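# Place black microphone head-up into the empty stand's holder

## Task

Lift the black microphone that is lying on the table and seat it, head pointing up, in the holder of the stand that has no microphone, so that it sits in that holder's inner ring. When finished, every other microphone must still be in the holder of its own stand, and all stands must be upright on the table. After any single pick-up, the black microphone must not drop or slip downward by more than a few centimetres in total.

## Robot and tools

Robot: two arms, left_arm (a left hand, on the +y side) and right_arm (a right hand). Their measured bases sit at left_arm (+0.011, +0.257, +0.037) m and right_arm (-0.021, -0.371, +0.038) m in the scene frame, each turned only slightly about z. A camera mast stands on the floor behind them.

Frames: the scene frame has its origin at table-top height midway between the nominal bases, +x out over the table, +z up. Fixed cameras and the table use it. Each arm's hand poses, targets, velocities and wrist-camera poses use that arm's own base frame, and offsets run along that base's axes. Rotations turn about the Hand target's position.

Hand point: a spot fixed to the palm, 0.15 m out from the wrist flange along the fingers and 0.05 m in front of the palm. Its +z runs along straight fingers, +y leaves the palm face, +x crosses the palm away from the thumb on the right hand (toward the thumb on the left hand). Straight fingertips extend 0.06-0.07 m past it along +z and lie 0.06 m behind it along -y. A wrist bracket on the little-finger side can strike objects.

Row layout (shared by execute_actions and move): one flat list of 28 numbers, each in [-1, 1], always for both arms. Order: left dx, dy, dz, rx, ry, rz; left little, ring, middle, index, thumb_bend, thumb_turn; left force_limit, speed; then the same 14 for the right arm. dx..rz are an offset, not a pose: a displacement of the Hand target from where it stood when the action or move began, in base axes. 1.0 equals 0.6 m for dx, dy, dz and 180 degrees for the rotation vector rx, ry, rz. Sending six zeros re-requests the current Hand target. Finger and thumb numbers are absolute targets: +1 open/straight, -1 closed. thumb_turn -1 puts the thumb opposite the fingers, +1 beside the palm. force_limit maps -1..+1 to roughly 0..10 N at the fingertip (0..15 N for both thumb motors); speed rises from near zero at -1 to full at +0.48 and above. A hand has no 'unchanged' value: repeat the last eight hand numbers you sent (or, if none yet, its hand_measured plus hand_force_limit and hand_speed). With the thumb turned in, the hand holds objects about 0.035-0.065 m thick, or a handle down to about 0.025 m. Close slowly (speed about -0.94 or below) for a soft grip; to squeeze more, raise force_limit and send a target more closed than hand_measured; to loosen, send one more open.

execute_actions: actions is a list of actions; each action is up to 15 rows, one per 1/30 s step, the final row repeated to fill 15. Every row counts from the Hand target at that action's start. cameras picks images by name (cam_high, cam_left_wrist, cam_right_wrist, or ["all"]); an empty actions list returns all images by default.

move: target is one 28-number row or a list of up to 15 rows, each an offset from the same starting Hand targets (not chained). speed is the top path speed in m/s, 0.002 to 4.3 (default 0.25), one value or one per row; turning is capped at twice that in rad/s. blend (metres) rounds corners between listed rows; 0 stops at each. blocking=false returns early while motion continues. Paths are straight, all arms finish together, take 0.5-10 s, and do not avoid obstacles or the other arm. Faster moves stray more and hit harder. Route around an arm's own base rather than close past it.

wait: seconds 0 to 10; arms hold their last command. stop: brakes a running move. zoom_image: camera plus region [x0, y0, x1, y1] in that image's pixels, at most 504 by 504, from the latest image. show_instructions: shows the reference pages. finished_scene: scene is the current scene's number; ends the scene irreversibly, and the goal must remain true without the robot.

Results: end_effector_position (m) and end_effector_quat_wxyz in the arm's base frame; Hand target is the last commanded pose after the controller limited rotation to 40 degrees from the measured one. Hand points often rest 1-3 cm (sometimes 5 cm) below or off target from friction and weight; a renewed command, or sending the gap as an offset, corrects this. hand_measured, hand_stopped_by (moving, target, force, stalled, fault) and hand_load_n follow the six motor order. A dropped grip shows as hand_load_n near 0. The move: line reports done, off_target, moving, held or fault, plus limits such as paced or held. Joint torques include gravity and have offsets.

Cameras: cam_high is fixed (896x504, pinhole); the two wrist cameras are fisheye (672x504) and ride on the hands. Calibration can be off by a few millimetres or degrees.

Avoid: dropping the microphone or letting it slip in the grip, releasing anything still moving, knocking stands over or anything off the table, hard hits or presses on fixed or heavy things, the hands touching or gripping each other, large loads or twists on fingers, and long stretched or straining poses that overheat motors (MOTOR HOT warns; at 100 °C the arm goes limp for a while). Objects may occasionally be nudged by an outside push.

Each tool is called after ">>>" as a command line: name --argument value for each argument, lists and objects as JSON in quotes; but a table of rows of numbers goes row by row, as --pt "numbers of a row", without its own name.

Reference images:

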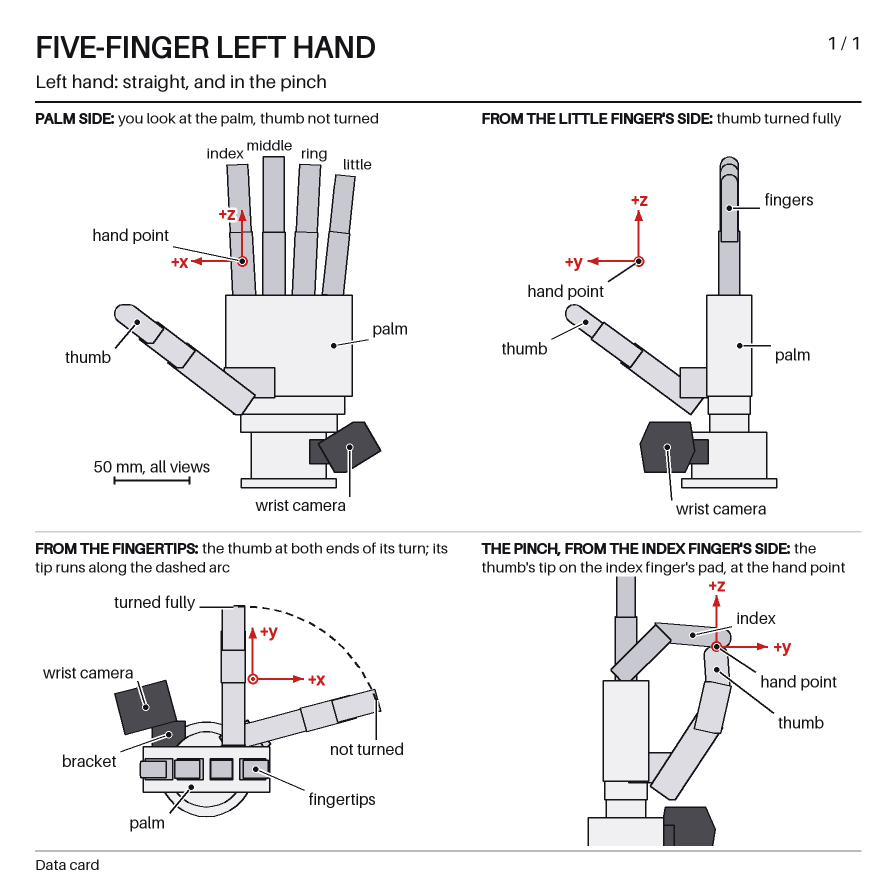

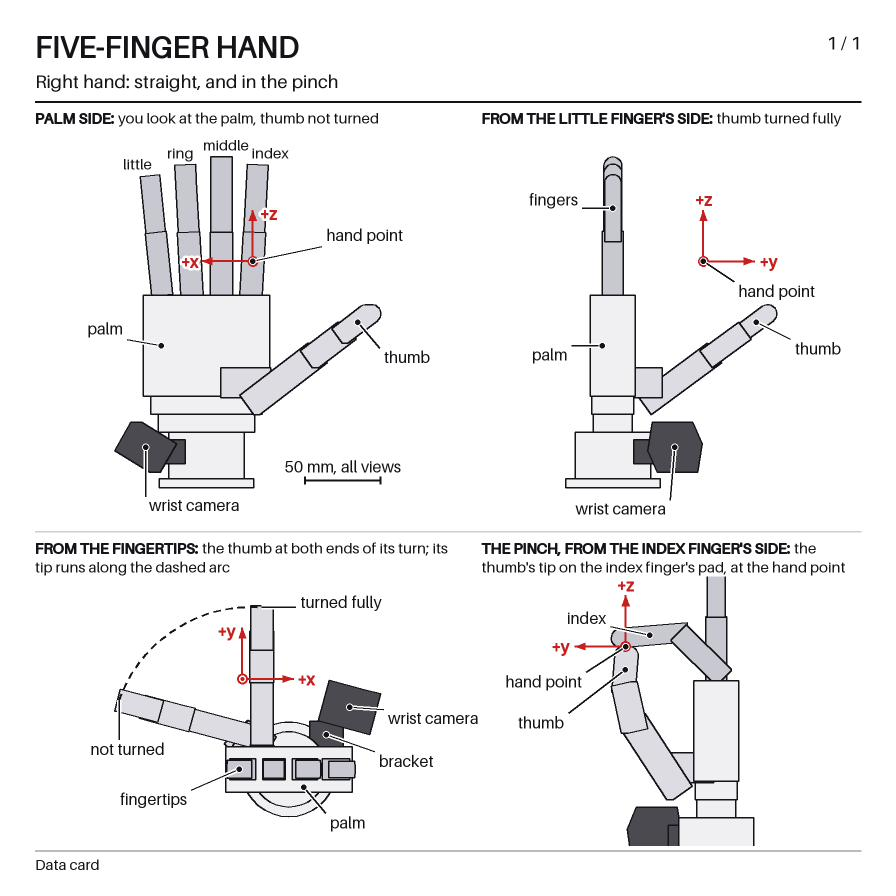

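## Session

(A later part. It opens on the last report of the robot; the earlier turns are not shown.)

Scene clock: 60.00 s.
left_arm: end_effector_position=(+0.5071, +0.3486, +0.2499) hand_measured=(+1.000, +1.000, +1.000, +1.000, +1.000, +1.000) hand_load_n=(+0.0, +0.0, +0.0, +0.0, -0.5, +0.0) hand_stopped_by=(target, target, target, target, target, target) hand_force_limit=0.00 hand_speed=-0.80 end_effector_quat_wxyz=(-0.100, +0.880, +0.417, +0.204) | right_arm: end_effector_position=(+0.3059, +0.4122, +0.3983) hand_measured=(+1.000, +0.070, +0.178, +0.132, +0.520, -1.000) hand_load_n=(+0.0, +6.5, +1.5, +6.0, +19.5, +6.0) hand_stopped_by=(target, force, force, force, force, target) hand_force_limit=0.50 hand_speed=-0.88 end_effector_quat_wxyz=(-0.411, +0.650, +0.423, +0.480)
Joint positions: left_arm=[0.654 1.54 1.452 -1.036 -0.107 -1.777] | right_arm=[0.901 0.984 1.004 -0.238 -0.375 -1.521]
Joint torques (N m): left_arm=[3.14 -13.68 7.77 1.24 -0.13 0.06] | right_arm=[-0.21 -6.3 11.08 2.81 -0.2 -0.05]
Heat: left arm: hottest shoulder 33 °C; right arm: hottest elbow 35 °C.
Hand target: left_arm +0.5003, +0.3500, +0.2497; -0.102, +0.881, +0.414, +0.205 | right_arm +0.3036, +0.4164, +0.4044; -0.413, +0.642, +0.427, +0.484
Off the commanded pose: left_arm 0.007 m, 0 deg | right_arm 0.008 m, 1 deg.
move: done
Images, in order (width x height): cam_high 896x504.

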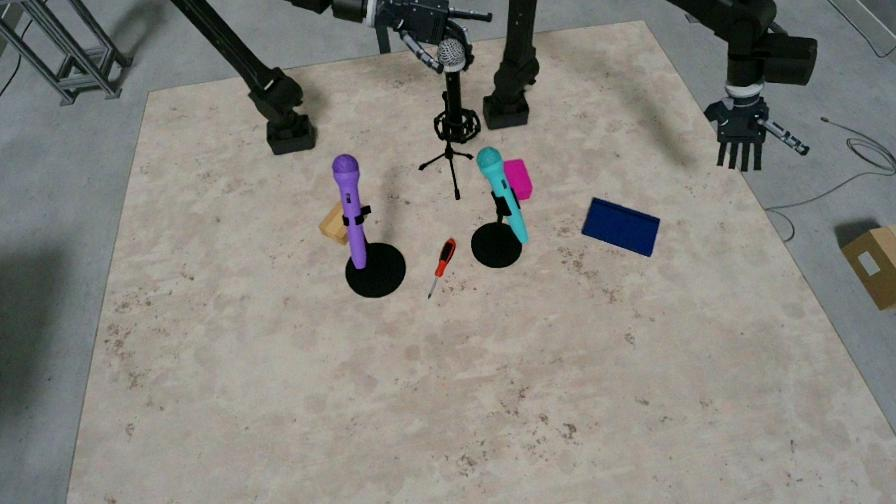

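>>> move --target '[0,0,0,0,0,0,1,1,1,1,1,1,0,-0.8, 0.012,0.017,-0.03,0,0,0,1,0.0,-0.3,-0.3,-0.3,-1,0.5,-0.88]' --cameras '["cam_high"]' --speed 0.08

>>> zoom_image --camera "cam_high" --region '[430, 90, 486, 146]'

>>> zoom_image --camera "cam_high" --region '[380, 0, 540, 160]'

Scene clock: 61.27 s.
left_arm: end_effector_position=(+0.5071, +0.3486, +0.2499) hand_measured=(+1.000, +1.000, +1.000, +1.000, +1.000, +1.000) hand_load_n=(+0.0, +0.0, +0.0, +0.0, +0.0, +0.0) hand_stopped_by=(target, target, target, target, target, target) hand_force_limit=0.00 hand_speed=-0.80 end_effector_quat_wxyz=(-0.100, +0.880, +0.417, +0.204) | right_arm: end_effector_position=(+0.3127, +0.4209, +0.3732) hand_measured=(+1.000, +0.070, +0.178, +0.132, +0.520, -1.000) hand_load_n=(+0.0, +6.5, +1.5, +5.5, +19.5, +6.0) hand_stopped_by=(target, force, force, force, force, target) hand_force_limit=0.50 hand_speed=-0.88 end_effector_quat_wxyz=(-0.408, +0.658, +0.424, +0.470)
Joint positions: left_arm=[0.654 1.54 1.452 -1.036 -0.107 -1.777] | right_arm=[0.901 1.023 0.982 -0.204 -0.375 -1.52]
Joint torques (N m): left_arm=[3.08 -13.63 7.76 1.25 -0.13 0.05] | right_arm=[-1.2 -6.77 10.66 3.86 -0.12 -0.05]
Heat: left arm: hottest shoulder 33 °C; right arm: hottest elbow 35 °C.
Hand target: left_arm +0.5003, +0.3500, +0.2497; -0.102, +0.881, +0.414, +0.205 | right_arm +0.3108, +0.4266, +0.3866; -0.413, +0.642, +0.427, +0.484
Off the commanded pose: left_arm 0.007 m, 0 deg | right_arm 0.014 m, 3 deg.
move: off_target (right_arm)
Images, in order (width x height): cam_high 896x504.

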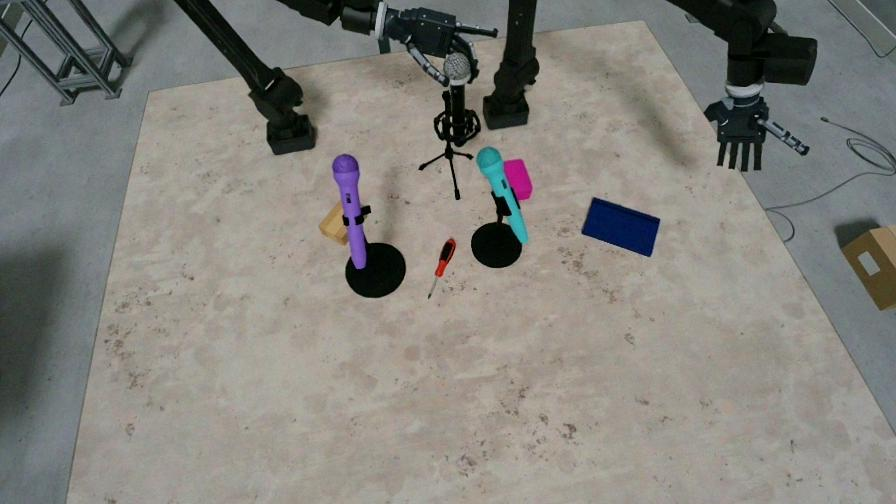

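Scaled by 9.000 from the camera's 896x504 image, which has a finer 1280x720 frame.

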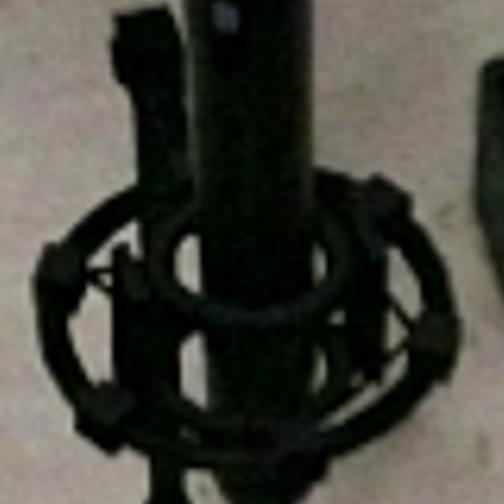

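Scaled by 3.150 from the camera's 896x504 image, which has a finer 1280x720 frame.

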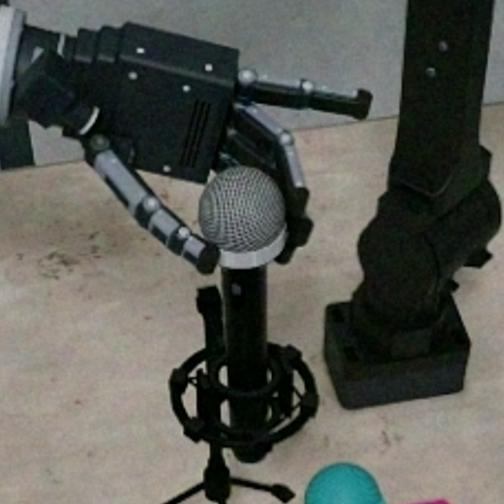

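>>> move --target '[0,0,0,0,0,0,1,1,1,1,1,1,0,-0.8, 0,-0.002,-0.06,0,0,0,1,0.0,-0.3,-0.3,-0.3,-1,0.5,-0.88]' --cameras '["cam_high"]' --speed 0.08

>>> zoom_image --camera "cam_high" --region '[430, 90, 486, 146]'

>>> zoom_image --camera "cam_high" --region '[380, 0, 540, 160]'

Scene clock: 63.00 s.
left_arm: end_effector_position=(+0.5071, +0.3486, +0.2499) hand_measured=(+1.000, +1.000, +1.000, +1.000, +1.000, +1.000) hand_load_n=(+0.0, +0.0, +0.0, -0.5, +0.0, +0.0) hand_stopped_by=(target, target, target, target, target, target) hand_force_limit=0.00 hand_speed=-0.80 end_effector_quat_wxyz=(-0.100, +0.880, +0.417, +0.204) | right_arm: end_effector_position=(+0.3118, +0.4198, +0.3391) hand_measured=(+1.000, +0.070, +0.178, +0.132, +0.520, -1.000) hand_load_n=(+0.0, +6.5, +1.5, +6.0, +19.5, +5.5) hand_stopped_by=(target, force, force, force, force, target) hand_force_limit=0.50 hand_speed=-0.88 end_effector_quat_wxyz=(-0.408, +0.657, +0.424, +0.471)
Joint positions: left_arm=[0.654 1.54 1.452 -1.036 -0.107 -1.777] | right_arm=[0.901 1.027 0.892 -0.107 -0.376 -1.52]
Joint torques (N m): left_arm=[3.14 -13.68 7.76 1.25 -0.13 0.06] | right_arm=[-0.85 -7.06 10.77 3.79 -0.22 -0.04]
Heat: left arm: hottest shoulder 33 °C; right arm: hottest elbow 35 °C.
Hand target: left_arm +0.5003, +0.3500, +0.2497; -0.102, +0.881, +0.414, +0.205 | right_arm +0.3107, +0.4254, +0.3506; -0.413, +0.642, +0.427, +0.484
Off the commanded pose: left_arm 0.007 m, 0 deg | right_arm 0.013 m, 2 deg.
move: off_target (right_arm)
Images, in order (width x height): cam_high 896x504.

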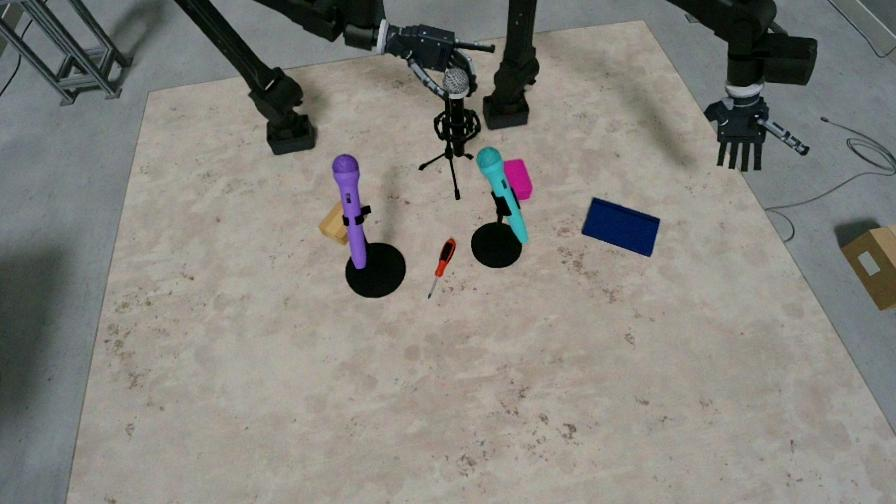

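Scaled by 9.000 from the camera's 896x504 image, which has a finer 1280x720 frame.

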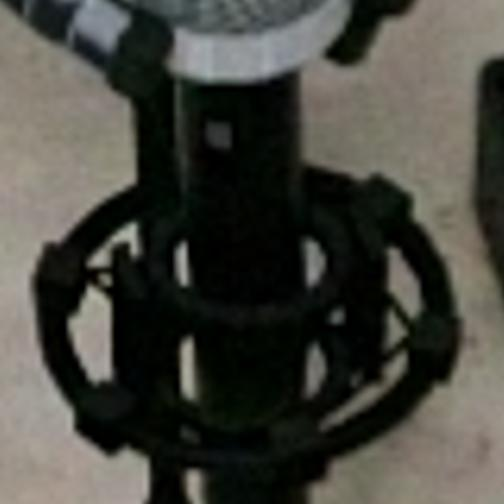

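Scaled by 3.150 from the camera's 896x504 image, which has a finer 1280x720 frame.

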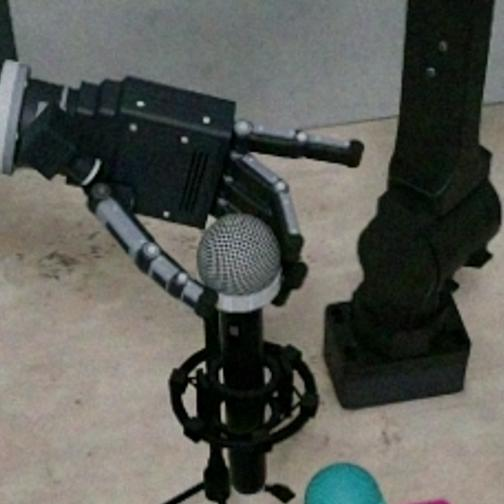

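>>> move --target '[0,0,0,0,0,0,1,1,1,1,1,1,0,-0.8, 0,0.001,-0.055,0,0,0,1,0.0,-0.3,-0.3,-0.3,-1,0.5,-0.88]' --cameras '["cam_high","cam_right_wrist"]' --speed 0.08

>>> zoom_image --camera "cam_high" --region '[410, 60, 494, 144]'

>>> zoom_image --camera "cam_right_wrist" --region '[160, 200, 480, 500]'

Scene clock: 64.27 s.
left_arm: end_effector_position=(+0.5071, +0.3486, +0.2499) hand_measured=(+1.000, +1.000, +1.000, +1.000, +1.000, +1.000) hand_load_n=(+0.0, +0.0, +0.0, +0.0, +0.0, +0.0) hand_stopped_by=(target, target, target, target, target, target) hand_force_limit=0.00 hand_speed=-0.80 end_effector_quat_wxyz=(-0.100, +0.880, +0.417, +0.204) | right_arm: end_effector_position=(+0.3120, +0.4201, +0.3047) hand_measured=(+1.000, +0.070, +0.178, +0.132, +0.520, -1.000) hand_load_n=(+0.0, +6.5, +1.5, +6.0, +19.0, +6.0) hand_stopped_by=(target, force, force, force, force, target) hand_force_limit=0.50 hand_speed=-0.88 end_effector_quat_wxyz=(-0.408, +0.658, +0.424, +0.470)
Joint positions: left_arm=[0.654 1.54 1.452 -1.036 -0.107 -1.777] | right_arm=[0.901 1.048 0.815 -0.012 -0.376 -1.52]
Joint torques (N m): left_arm=[3.14 -13.68 7.76 1.24 -0.14 0.05] | right_arm=[-0.5 -6.59 10.55 3.82 -0.2 -0.05]
Heat: left arm: hottest shoulder 33 °C; right arm: hottest elbow 35 °C.
Hand target: left_arm +0.5003, +0.3500, +0.2497; -0.102, +0.881, +0.414, +0.205 | right_arm +0.3107, +0.4260, +0.3175; -0.413, +0.642, +0.427, +0.484
Off the commanded pose: left_arm 0.007 m, 0 deg | right_arm 0.014 m, 3 deg.
move: off_target (right_arm)
camera_calibration:
cam_right_wrist: T_world_to_cam=[[0.974466, -0.219808, 0.0458188, -0.220503], [-0.115987, -0.667516, -0.735507, 0.543032], [0.192255, 0.711412, -0.675966, -0.0387427], [0, 0, 0, 1]] pos_world=[0.285306, 0.341576, 0.383318]
Images, in order (width x height): cam_high 896x504, cam_right_wrist 672x504.

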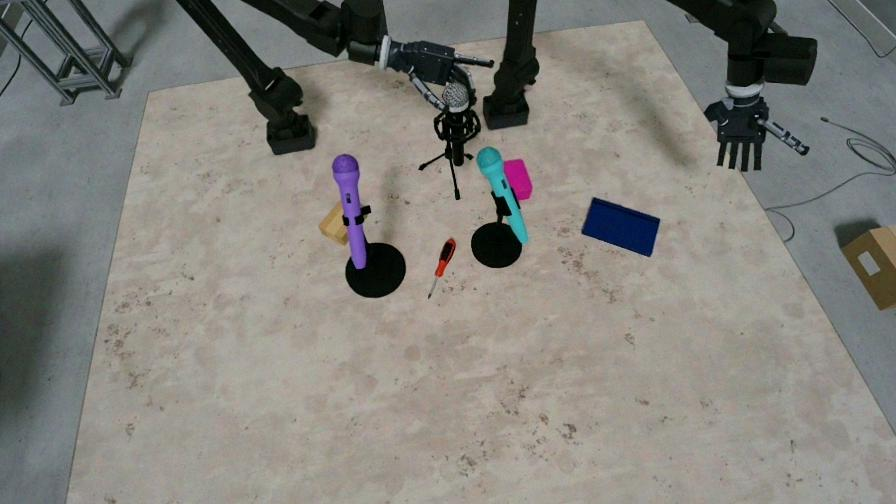

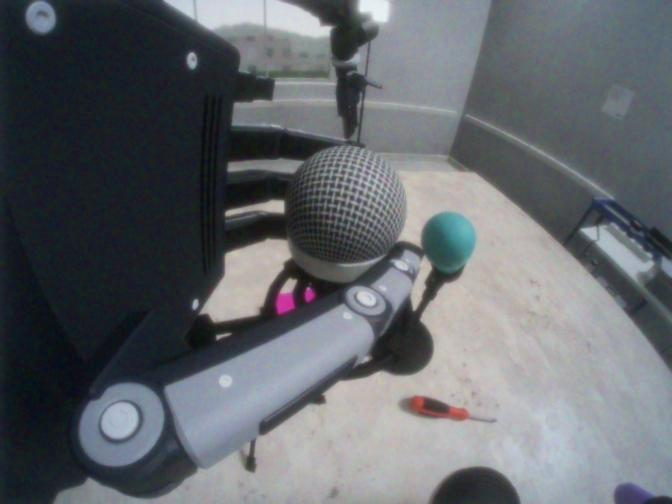

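Scaled by 6.000 from the camera's 896x504 image, which has a finer 1280x720 frame.

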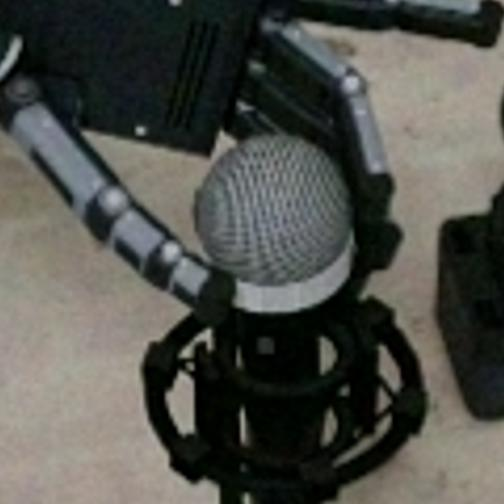

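Scaled by 1.575 from the camera's 672x504 image, which has a finer 960x720 frame.

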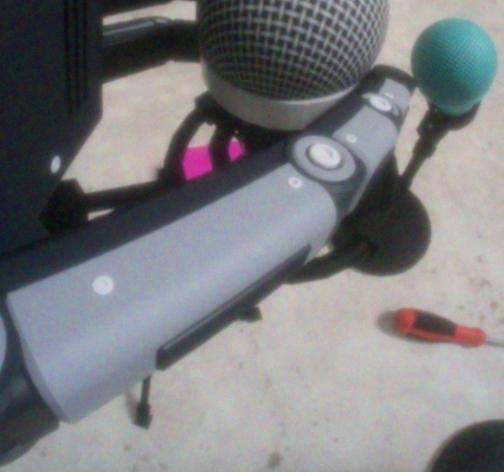

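>>> move --target '[0,0,0,0,0,0,1,1,1,1,1,1,0,-0.8, 0,0.001,-0.035,0,0,0,1,0.0,-0.3,-0.3,-0.3,-1,0.5,-0.88]' --cameras '["cam_high","cam_right_wrist"]' --speed 0.08

>>> zoom_image --camera "cam_high" --region '[410, 60, 494, 144]'

>>> zoom_image --camera "cam_right_wrist" --region '[160, 200, 480, 500]'

Scene clock: 66.67 s.
left_arm: end_effector_position=(+0.5071, +0.3486, +0.2499) hand_measured=(+1.000, +1.000, +1.000, +1.000, +1.000, +1.000) hand_load_n=(+0.0, +0.0, +0.0, +0.0, +0.0, +0.0) hand_stopped_by=(target, target, target, target, target, target) hand_force_limit=0.00 hand_speed=-0.80 end_effector_quat_wxyz=(-0.100, +0.880, +0.417, +0.204) | right_arm: end_effector_position=(+0.3122, +0.4203, +0.2849) hand_measured=(+1.000, +0.070, +0.178, +0.132, +0.520, -1.000) hand_load_n=(+0.0, +6.5, +1.5, +5.5, +19.5, +6.0) hand_stopped_by=(target, force, force, force, force, target) hand_force_limit=0.50 hand_speed=-0.88 end_effector_quat_wxyz=(-0.408, +0.657, +0.424, +0.471)
Joint positions: left_arm=[0.654 1.54 1.452 -1.036 -0.107 -1.777] | right_arm=[0.901 1.065 0.771 0.051 -0.376 -1.52]
Joint torques (N m): left_arm=[3.14 -13.63 7.76 1.25 -0.14 0.06] | right_arm=[0.5 -6.01 10.43 3.85 -0.15 -0.05]
Heat: left arm: hottest shoulder 33 °C; right arm: hottest elbow 36 °C.
Hand target: left_arm +0.5003, +0.3500, +0.2497; -0.102, +0.881, +0.414, +0.205 | right_arm +0.3107, +0.4266, +0.2965; -0.413, +0.642, +0.427, +0.484
Off the commanded pose: left_arm 0.007 m, 0 deg | right_arm 0.013 m, 2 deg.
move: off_target (right_arm)
camera_calibration:
cam_right_wrist: T_world_to_cam=[[0.974389, -0.219929, 0.0468794, -0.219987], [-0.114929, -0.666249, -0.73682, 0.528215], [0.193281, 0.712561, -0.674462, -0.053513], [0, 0, 0, 1]] pos_world=[0.285403, 0.341672, 0.363419]
Images, in order (width x height): cam_high 896x504, cam_right_wrist 672x504.

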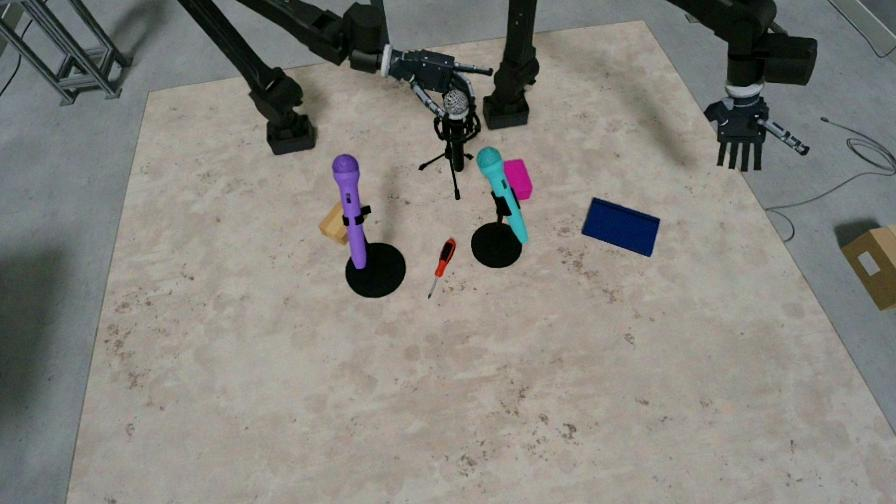

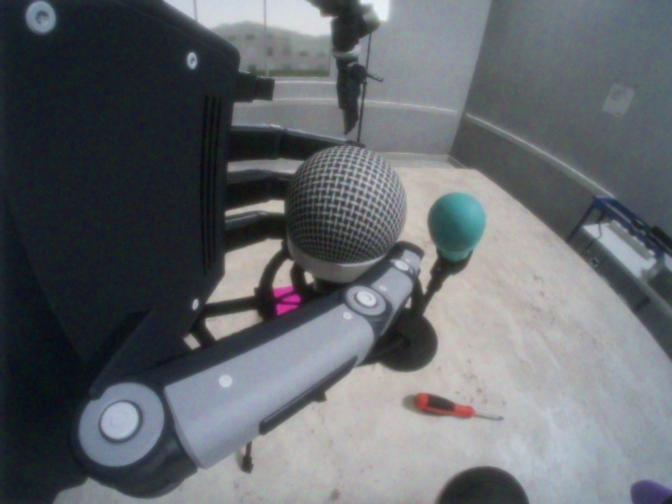

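Scaled by 6.000 from the camera's 896x504 image, which has a finer 1280x720 frame.

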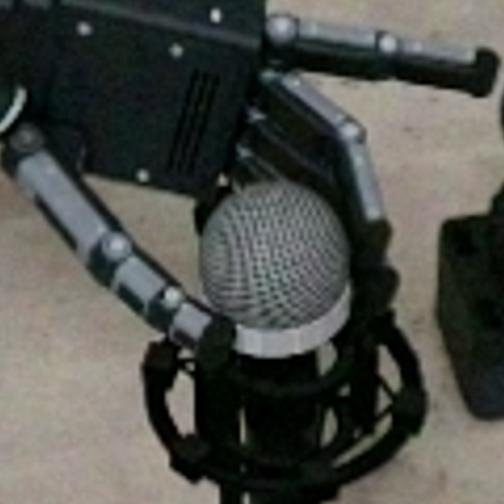

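Scaled by 1.575 from the camera's 672x504 image, which has a finer 960x720 frame.

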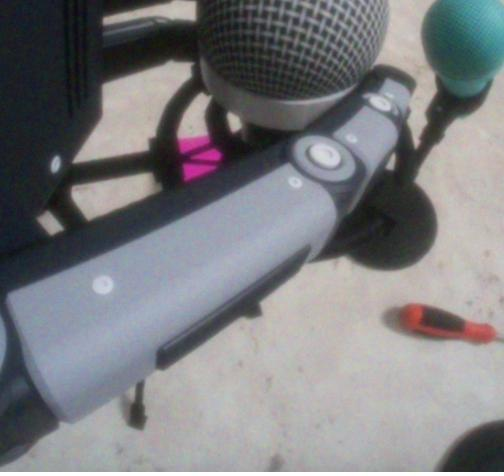

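>>> move --target '[0,0,0,0,0,0,1,1,1,1,1,1,0,-0.8, 0,0.001,-0.012,0,0,0,1,0.0,-0.3,-0.3,-0.3,-1,0.5,-0.88]' --cameras '["cam_high","cam_right_wrist"]' --speed 0.05

>>> zoom_image --camera "cam_high" --region '[410, 60, 494, 144]'

>>> zoom_image --camera "cam_right_wrist" --region '[160, 200, 480, 500]'

Scene clock: 67.70 s.
left_arm: end_effector_position=(+0.5071, +0.3486, +0.2499) hand_measured=(+1.000, +1.000, +1.000, +1.000, +1.000, +1.000) hand_load_n=(+0.0, +0.0, +0.0, +0.0, +0.0, +0.0) hand_stopped_by=(target, target, target, target, target, target) hand_force_limit=0.00 hand_speed=-0.80 end_effector_quat_wxyz=(-0.100, +0.880, +0.417, +0.204) | right_arm: end_effector_position=(+0.3126, +0.4208, +0.2823) hand_measured=(+1.000, +0.070, +0.178, +0.132, +0.520, -1.000) hand_load_n=(+0.0, +6.5, +1.5, +5.5, +19.0, +6.0) hand_stopped_by=(target, force, force, force, force, target) hand_force_limit=0.50 hand_speed=-0.88 end_effector_quat_wxyz=(-0.409, +0.655, +0.423, +0.474)
Joint positions: left_arm=[0.654 1.54 1.452 -1.036 -0.107 -1.777] | right_arm=[0.901 1.068 0.76 0.075 -0.376 -1.52]
Joint torques (N m): left_arm=[3.14 -13.68 7.76 1.24 -0.13 0.05] | right_arm=[0.5 -7.41 9.88 3.86 -0.13 -0.04]
Heat: left arm: hottest shoulder 33 °C; right arm: hottest elbow 36 °C.
Hand target: left_arm +0.5003, +0.3500, +0.2497; -0.102, +0.881, +0.414, +0.205 | right_arm +0.3107, +0.4272, +0.2892; -0.413, +0.642, +0.427, +0.484
Off the commanded pose: left_arm 0.007 m, 0 deg | right_arm 0.010 m, 2 deg.
move: done
camera_calibration:
cam_right_wrist: T_world_to_cam=[[0.974123, -0.220242, 0.0507783, -0.220971], [-0.110737, -0.660914, -0.742247, 0.524635], [0.197034, 0.717417, -0.6682, -0.0606166], [0, 0, 0, 1]] pos_world=[0.285292, 0.341558, 0.360125]
Images, in order (width x height): cam_high 896x504, cam_right_wrist 672x504.

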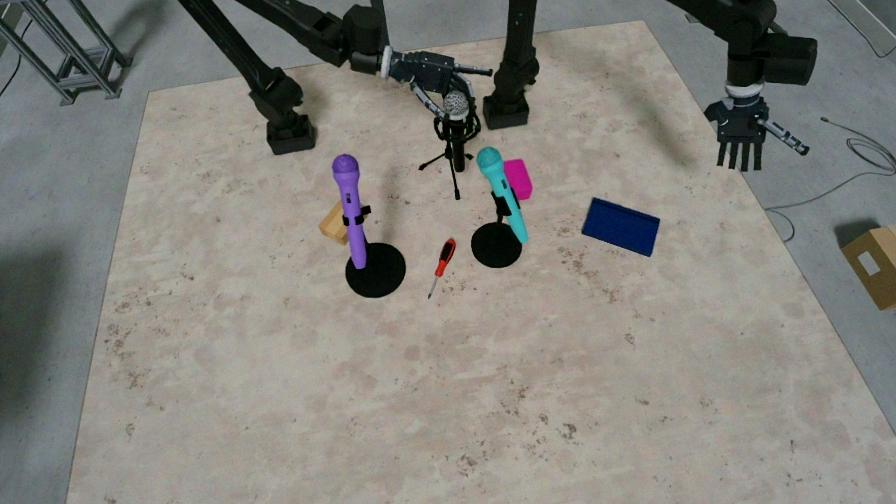

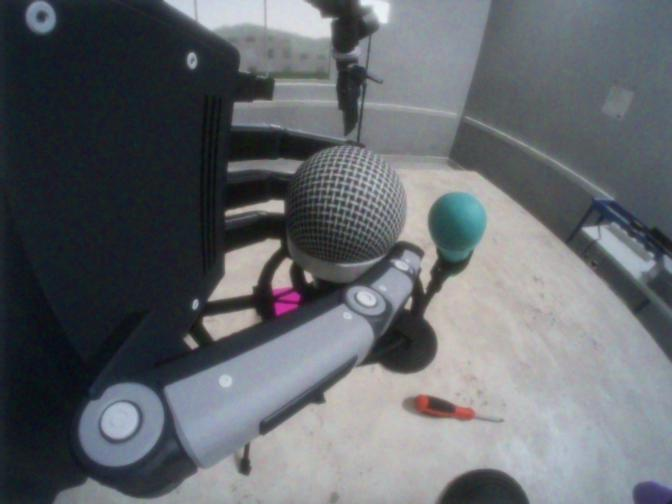

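Scaled by 6.000 from the camera's 896x504 image, which has a finer 1280x720 frame.

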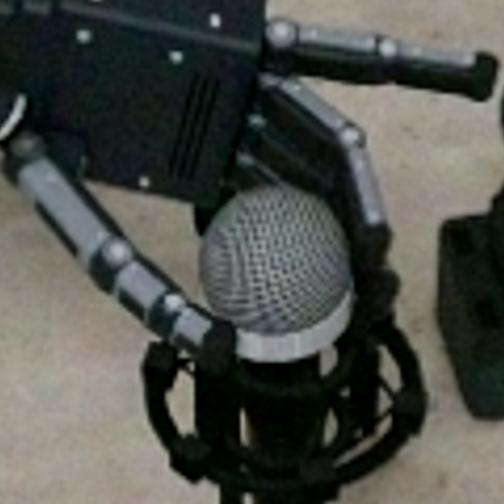

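Scaled by 1.575 from the camera's 672x504 image, which has a finer 960x720 frame.

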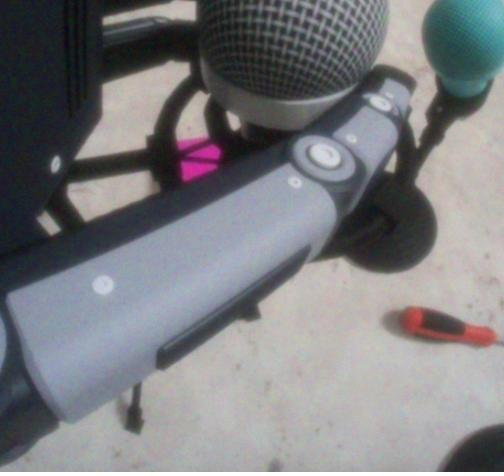

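>>> move --target '[0,0,0,0,0,0,1,1,1,1,1,1,0,-0.8, 0,0,-0.014,0,0,0,1,0.0,-0.3,-0.3,-0.3,-1,0.5,-0.88]' --cameras '["cam_high","cam_right_wrist"]' --speed 0.05

>>> zoom_image --camera "cam_high" --region '[410, 60, 494, 144]'

>>> zoom_image --camera "cam_right_wrist" --region '[160, 200, 480, 500]'

Scene clock: 68.70 s.
left_arm: end_effector_position=(+0.5071, +0.3486, +0.2499) hand_measured=(+1.000, +1.000, +1.000, +1.000, +1.000, +1.000) hand_load_n=(+0.0, +0.0, +0.0, +0.0, +0.0, +0.0) hand_stopped_by=(target, target, target, target, target, target) hand_force_limit=0.00 hand_speed=-0.80 end_effector_quat_wxyz=(-0.100, +0.880, +0.417, +0.204) | right_arm: end_effector_position=(+0.3131, +0.4215, +0.2803) hand_measured=(+1.000, +0.070, +0.178, +0.132, +0.520, -1.000) hand_load_n=(+0.0, +6.5, +1.5, +5.5, +19.5, +5.5) hand_stopped_by=(target, force, force, force, force, target) hand_force_limit=0.50 hand_speed=-0.88 end_effector_quat_wxyz=(-0.411, +0.650, +0.422, +0.480)
Joint positions: left_arm=[0.654 1.54 1.452 -1.036 -0.107 -1.777] | right_arm=[0.901 1.073 0.747 0.107 -0.376 -1.52]
Joint torques (N m): left_arm=[3.14 -13.63 7.76 1.24 -0.14 0.06] | right_arm=[0.21 -5.54 9.39 3.55 -0.1 -0.07]
Heat: left arm: hottest shoulder 33 °C; right arm: hottest elbow 36 °C.
Hand target: left_arm +0.5003, +0.3500, +0.2497; -0.102, +0.881, +0.414, +0.205 | right_arm +0.3107, +0.4272, +0.2809; -0.413, +0.642, +0.427, +0.484
Off the commanded pose: left_arm 0.007 m, 0 deg | right_arm 0.006 m, 1 deg.
move: done
camera_calibration:
cam_right_wrist: T_world_to_cam=[[0.973655, -0.22082, 0.056872, -0.222566], [-0.104192, -0.652684, -0.750432, 0.520418], [0.20283, 0.724736, -0.658496, -0.0702544], [0, 0, 0, 1]] pos_world=[0.285175, 0.341437, 0.356934]
Images, in order (width x height): cam_high 896x504, cam_right_wrist 672x504.

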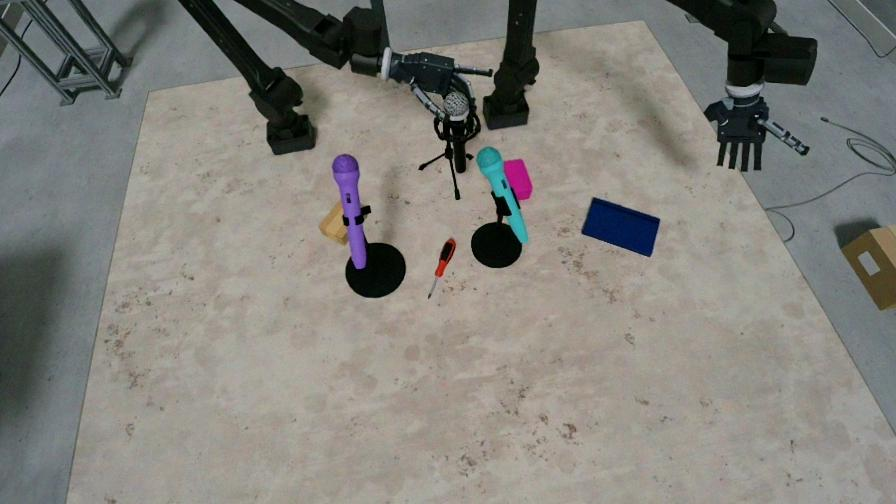

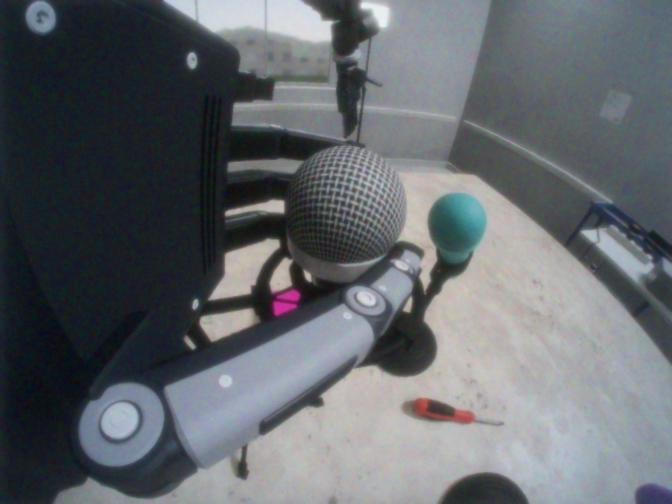

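Scaled by 6.000 from the camera's 896x504 image, which has a finer 1280x720 frame.

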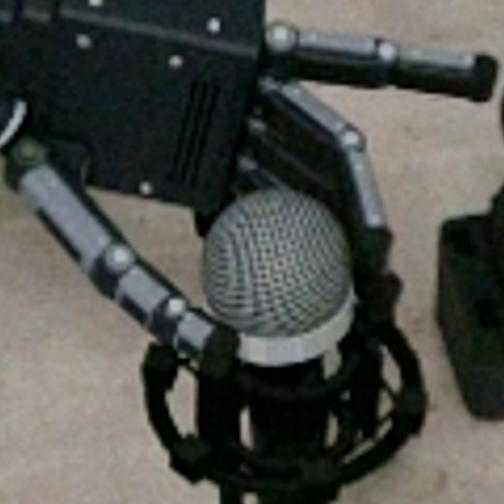

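Scaled by 1.575 from the camera's 672x504 image, which has a finer 960x720 frame.

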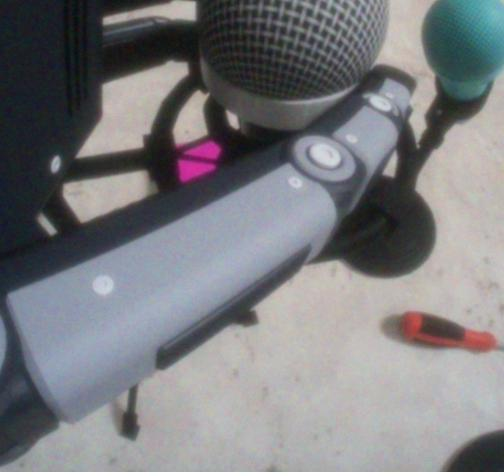

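>>> move --target '[0,0,0,0,0,0,1,1,1,1,1,1,0,-0.8, 0,0,-0.017,0,0,0,1,0.0,-0.3,-0.3,-0.3,-1,0.5,-0.88]' --cameras '["cam_high","cam_right_wrist"]' --speed 0.05

>>> zoom_image --camera "cam_high" --region '[410, 60, 494, 144]'

>>> zoom_image --camera "cam_right_wrist" --region '[160, 200, 480, 500]'

Scene clock: 70.03 s.
left_arm: end_effector_position=(+0.5071, +0.3486, +0.2499) hand_measured=(+1.000, +1.000, +1.000, +1.000, +1.000, +1.000) hand_load_n=(+0.0, +0.0, +0.0, +0.0, +0.0, +0.0) hand_stopped_by=(target, target, target, target, target, target) hand_force_limit=0.00 hand_speed=-0.80 end_effector_quat_wxyz=(-0.100, +0.880, +0.417, +0.204) | right_arm: end_effector_position=(+0.3137, +0.4223, +0.2776) hand_measured=(+1.000, +0.070, +0.178, +0.132, +0.520, -1.000) hand_load_n=(+0.0, +6.5, +1.5, +6.0, +19.0, +6.0) hand_stopped_by=(target, force, force, force, force, target) hand_force_limit=0.50 hand_speed=-0.88 end_effector_quat_wxyz=(-0.413, +0.645, +0.421, +0.486)
Joint positions: left_arm=[0.654 1.54 1.452 -1.036 -0.107 -1.777] | right_arm=[0.901 1.079 0.731 0.145 -0.376 -1.52]
Joint torques (N m): left_arm=[3.14 -13.68 7.76 1.25 -0.14 0.05] | right_arm=[-0.09 -4.78 9.21 3.45 -0.12 -0.03]
Heat: left arm: hottest shoulder 33 °C; right arm: hottest elbow 36 °C.
Hand target: left_arm +0.5003, +0.3500, +0.2497; -0.102, +0.881, +0.414, +0.205 | right_arm +0.3107, +0.4272, +0.2706; -0.413, +0.642, +0.427, +0.484
Off the commanded pose: left_arm 0.007 m, 0 deg | right_arm 0.009 m, 1 deg.
move: done
camera_calibration:
cam_right_wrist: T_world_to_cam=[[0.973015, -0.221656, 0.0641117, -0.224256], [-0.0963323, -0.642707, -0.760031, 0.514922], [0.20967, 0.733346, -0.646717, -0.0817829], [0, 0, 0, 1]] pos_world=[0.284955, 0.341212, 0.352844]
Images, in order (width x height): cam_high 896x504, cam_right_wrist 672x504.

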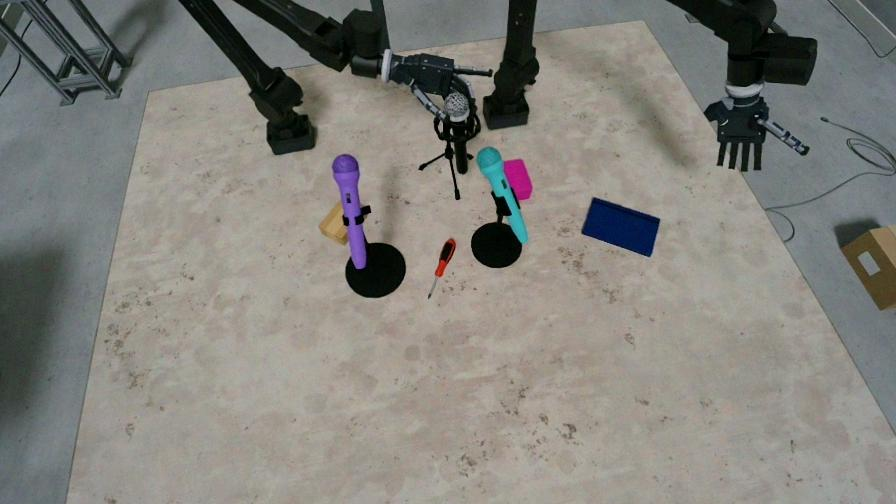

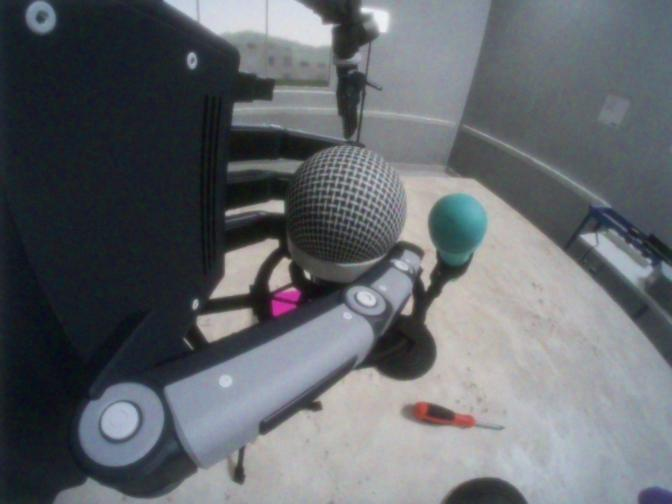

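Scaled by 6.000 from the camera's 896x504 image, which has a finer 1280x720 frame.

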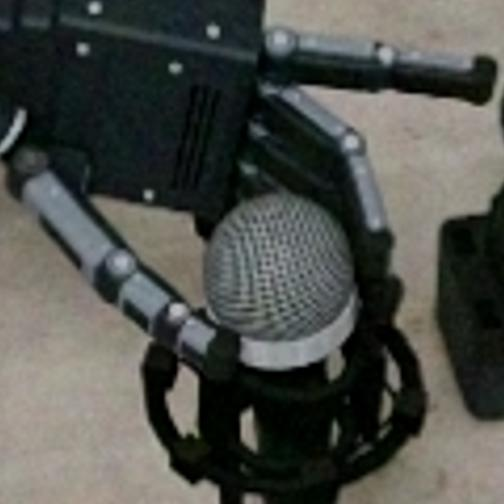

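Scaled by 1.575 from the camera's 672x504 image, which has a finer 960x720 frame.

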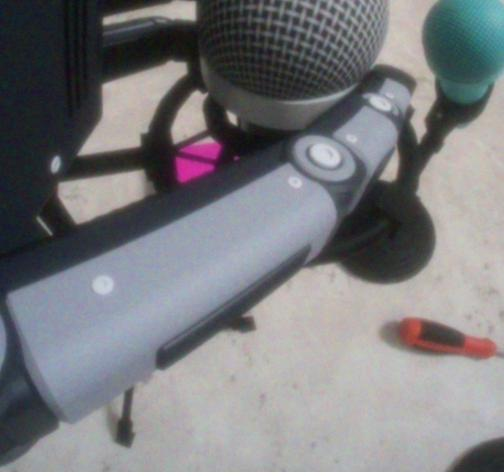

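>>> move --target '[0,0,0,0,0,0,1,1,1,1,1,1,0,-0.8, 0,0,0,0,0,0,1,0.5,0.5,0.45,0.75,-1,0.5,-0.8]' --cameras '["cam_high","cam_right_wrist"]' --speed 0.05

>>> zoom_image --camera "cam_high" --region '[410, 60, 494, 144]'

>>> zoom_image --camera "cam_right_wrist" --region '[160, 60, 480, 380]'

Scene clock: 71.57 s.
left_arm: end_effector_position=(+0.5071, +0.3486, +0.2499) hand_measured=(+1.000, +1.000, +1.000, +1.000, +1.000, +1.000) hand_load_n=(+0.0, +0.0, +0.0, +0.0, +0.0, +0.0) hand_stopped_by=(target, target, target, target, target, target) hand_force_limit=0.00 hand_speed=-0.80 end_effector_quat_wxyz=(-0.100, +0.880, +0.417, +0.204) | right_arm: end_effector_position=(+0.3140, +0.4227, +0.2791) hand_measured=(+1.000, +0.500, +0.500, +0.450, +0.750, -1.000) hand_load_n=(+0.0, -0.5, +0.0, +0.0, +0.0, +0.0) hand_stopped_by=(target, target, target, target, target, target) hand_force_limit=0.50 hand_speed=-0.80 end_effector_quat_wxyz=(-0.414, +0.643, +0.421, +0.488)
Joint positions: left_arm=[0.654 1.54 1.452 -1.036 -0.107 -1.777] | right_arm=[0.901 1.079 0.731 0.151 -0.376 -1.52]
Joint torques (N m): left_arm=[3.14 -13.74 7.76 1.25 -0.14 0.05] | right_arm=[0.09 -5.83 9.2 3.37 -0.17 -0.01]
Heat: left arm: hottest shoulder 33 °C; right arm: hottest elbow 36 °C.
Hand target: left_arm +0.5003, +0.3500, +0.2497; -0.102, +0.881, +0.414, +0.205 | right_arm +0.3107, +0.4272, +0.2706; -0.413, +0.642, +0.427, +0.484
Off the commanded pose: left_arm 0.007 m, 0 deg | right_arm 0.010 m, 1 deg.
move: done
camera_calibration:
cam_right_wrist: T_world_to_cam=[[0.972784, -0.221826, 0.0669609, -0.22528], [-0.0932697, -0.639399, -0.763197, 0.514947], [0.212112, 0.73618, -0.642687, -0.0842451], [0, 0, 0, 1]] pos_world=[0.285048, 0.341303, 0.353947]
Images, in order (width x height): cam_high 896x504, cam_right_wrist 672x504.

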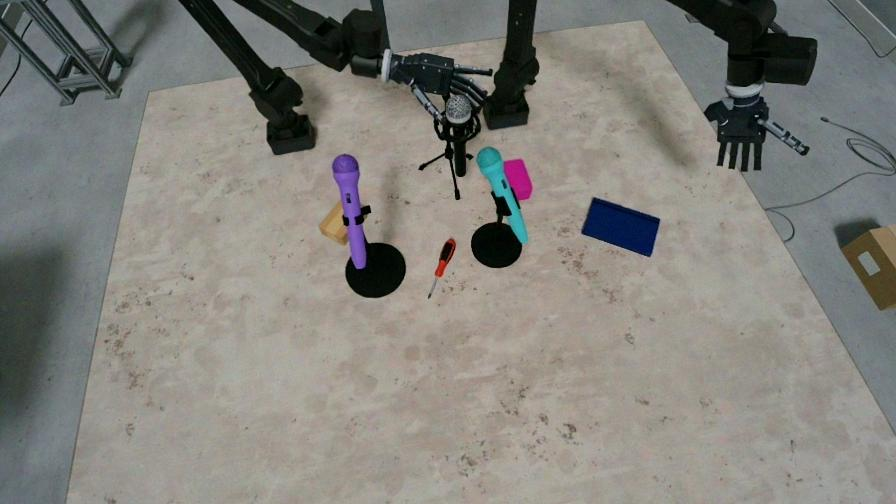

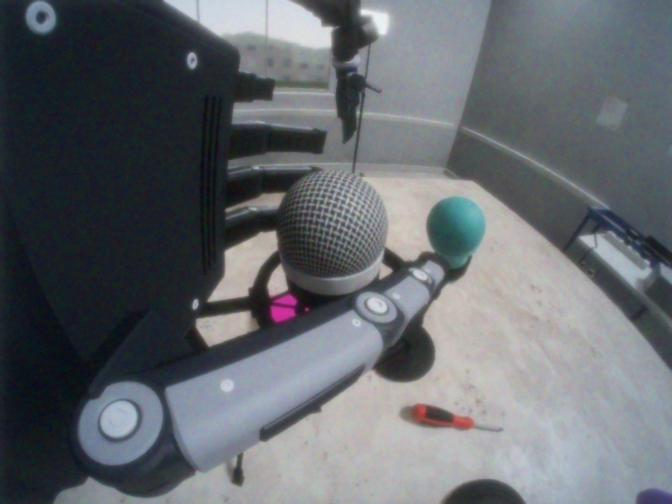

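Scaled by 6.000 from the camera's 896x504 image, which has a finer 1280x720 frame.

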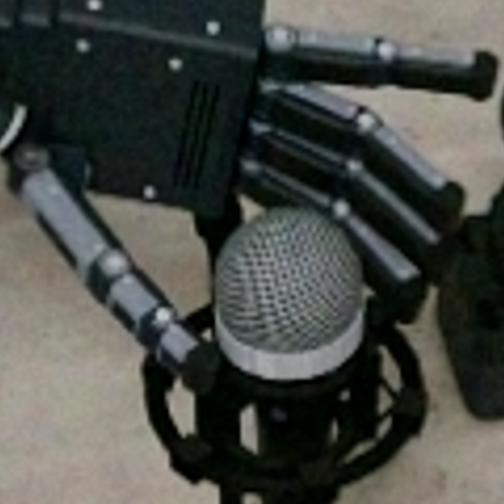

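Scaled by 1.575 from the camera's 672x504 image, which has a finer 960x720 frame.

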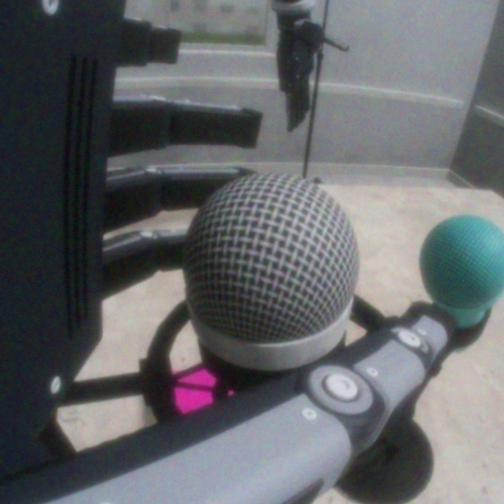

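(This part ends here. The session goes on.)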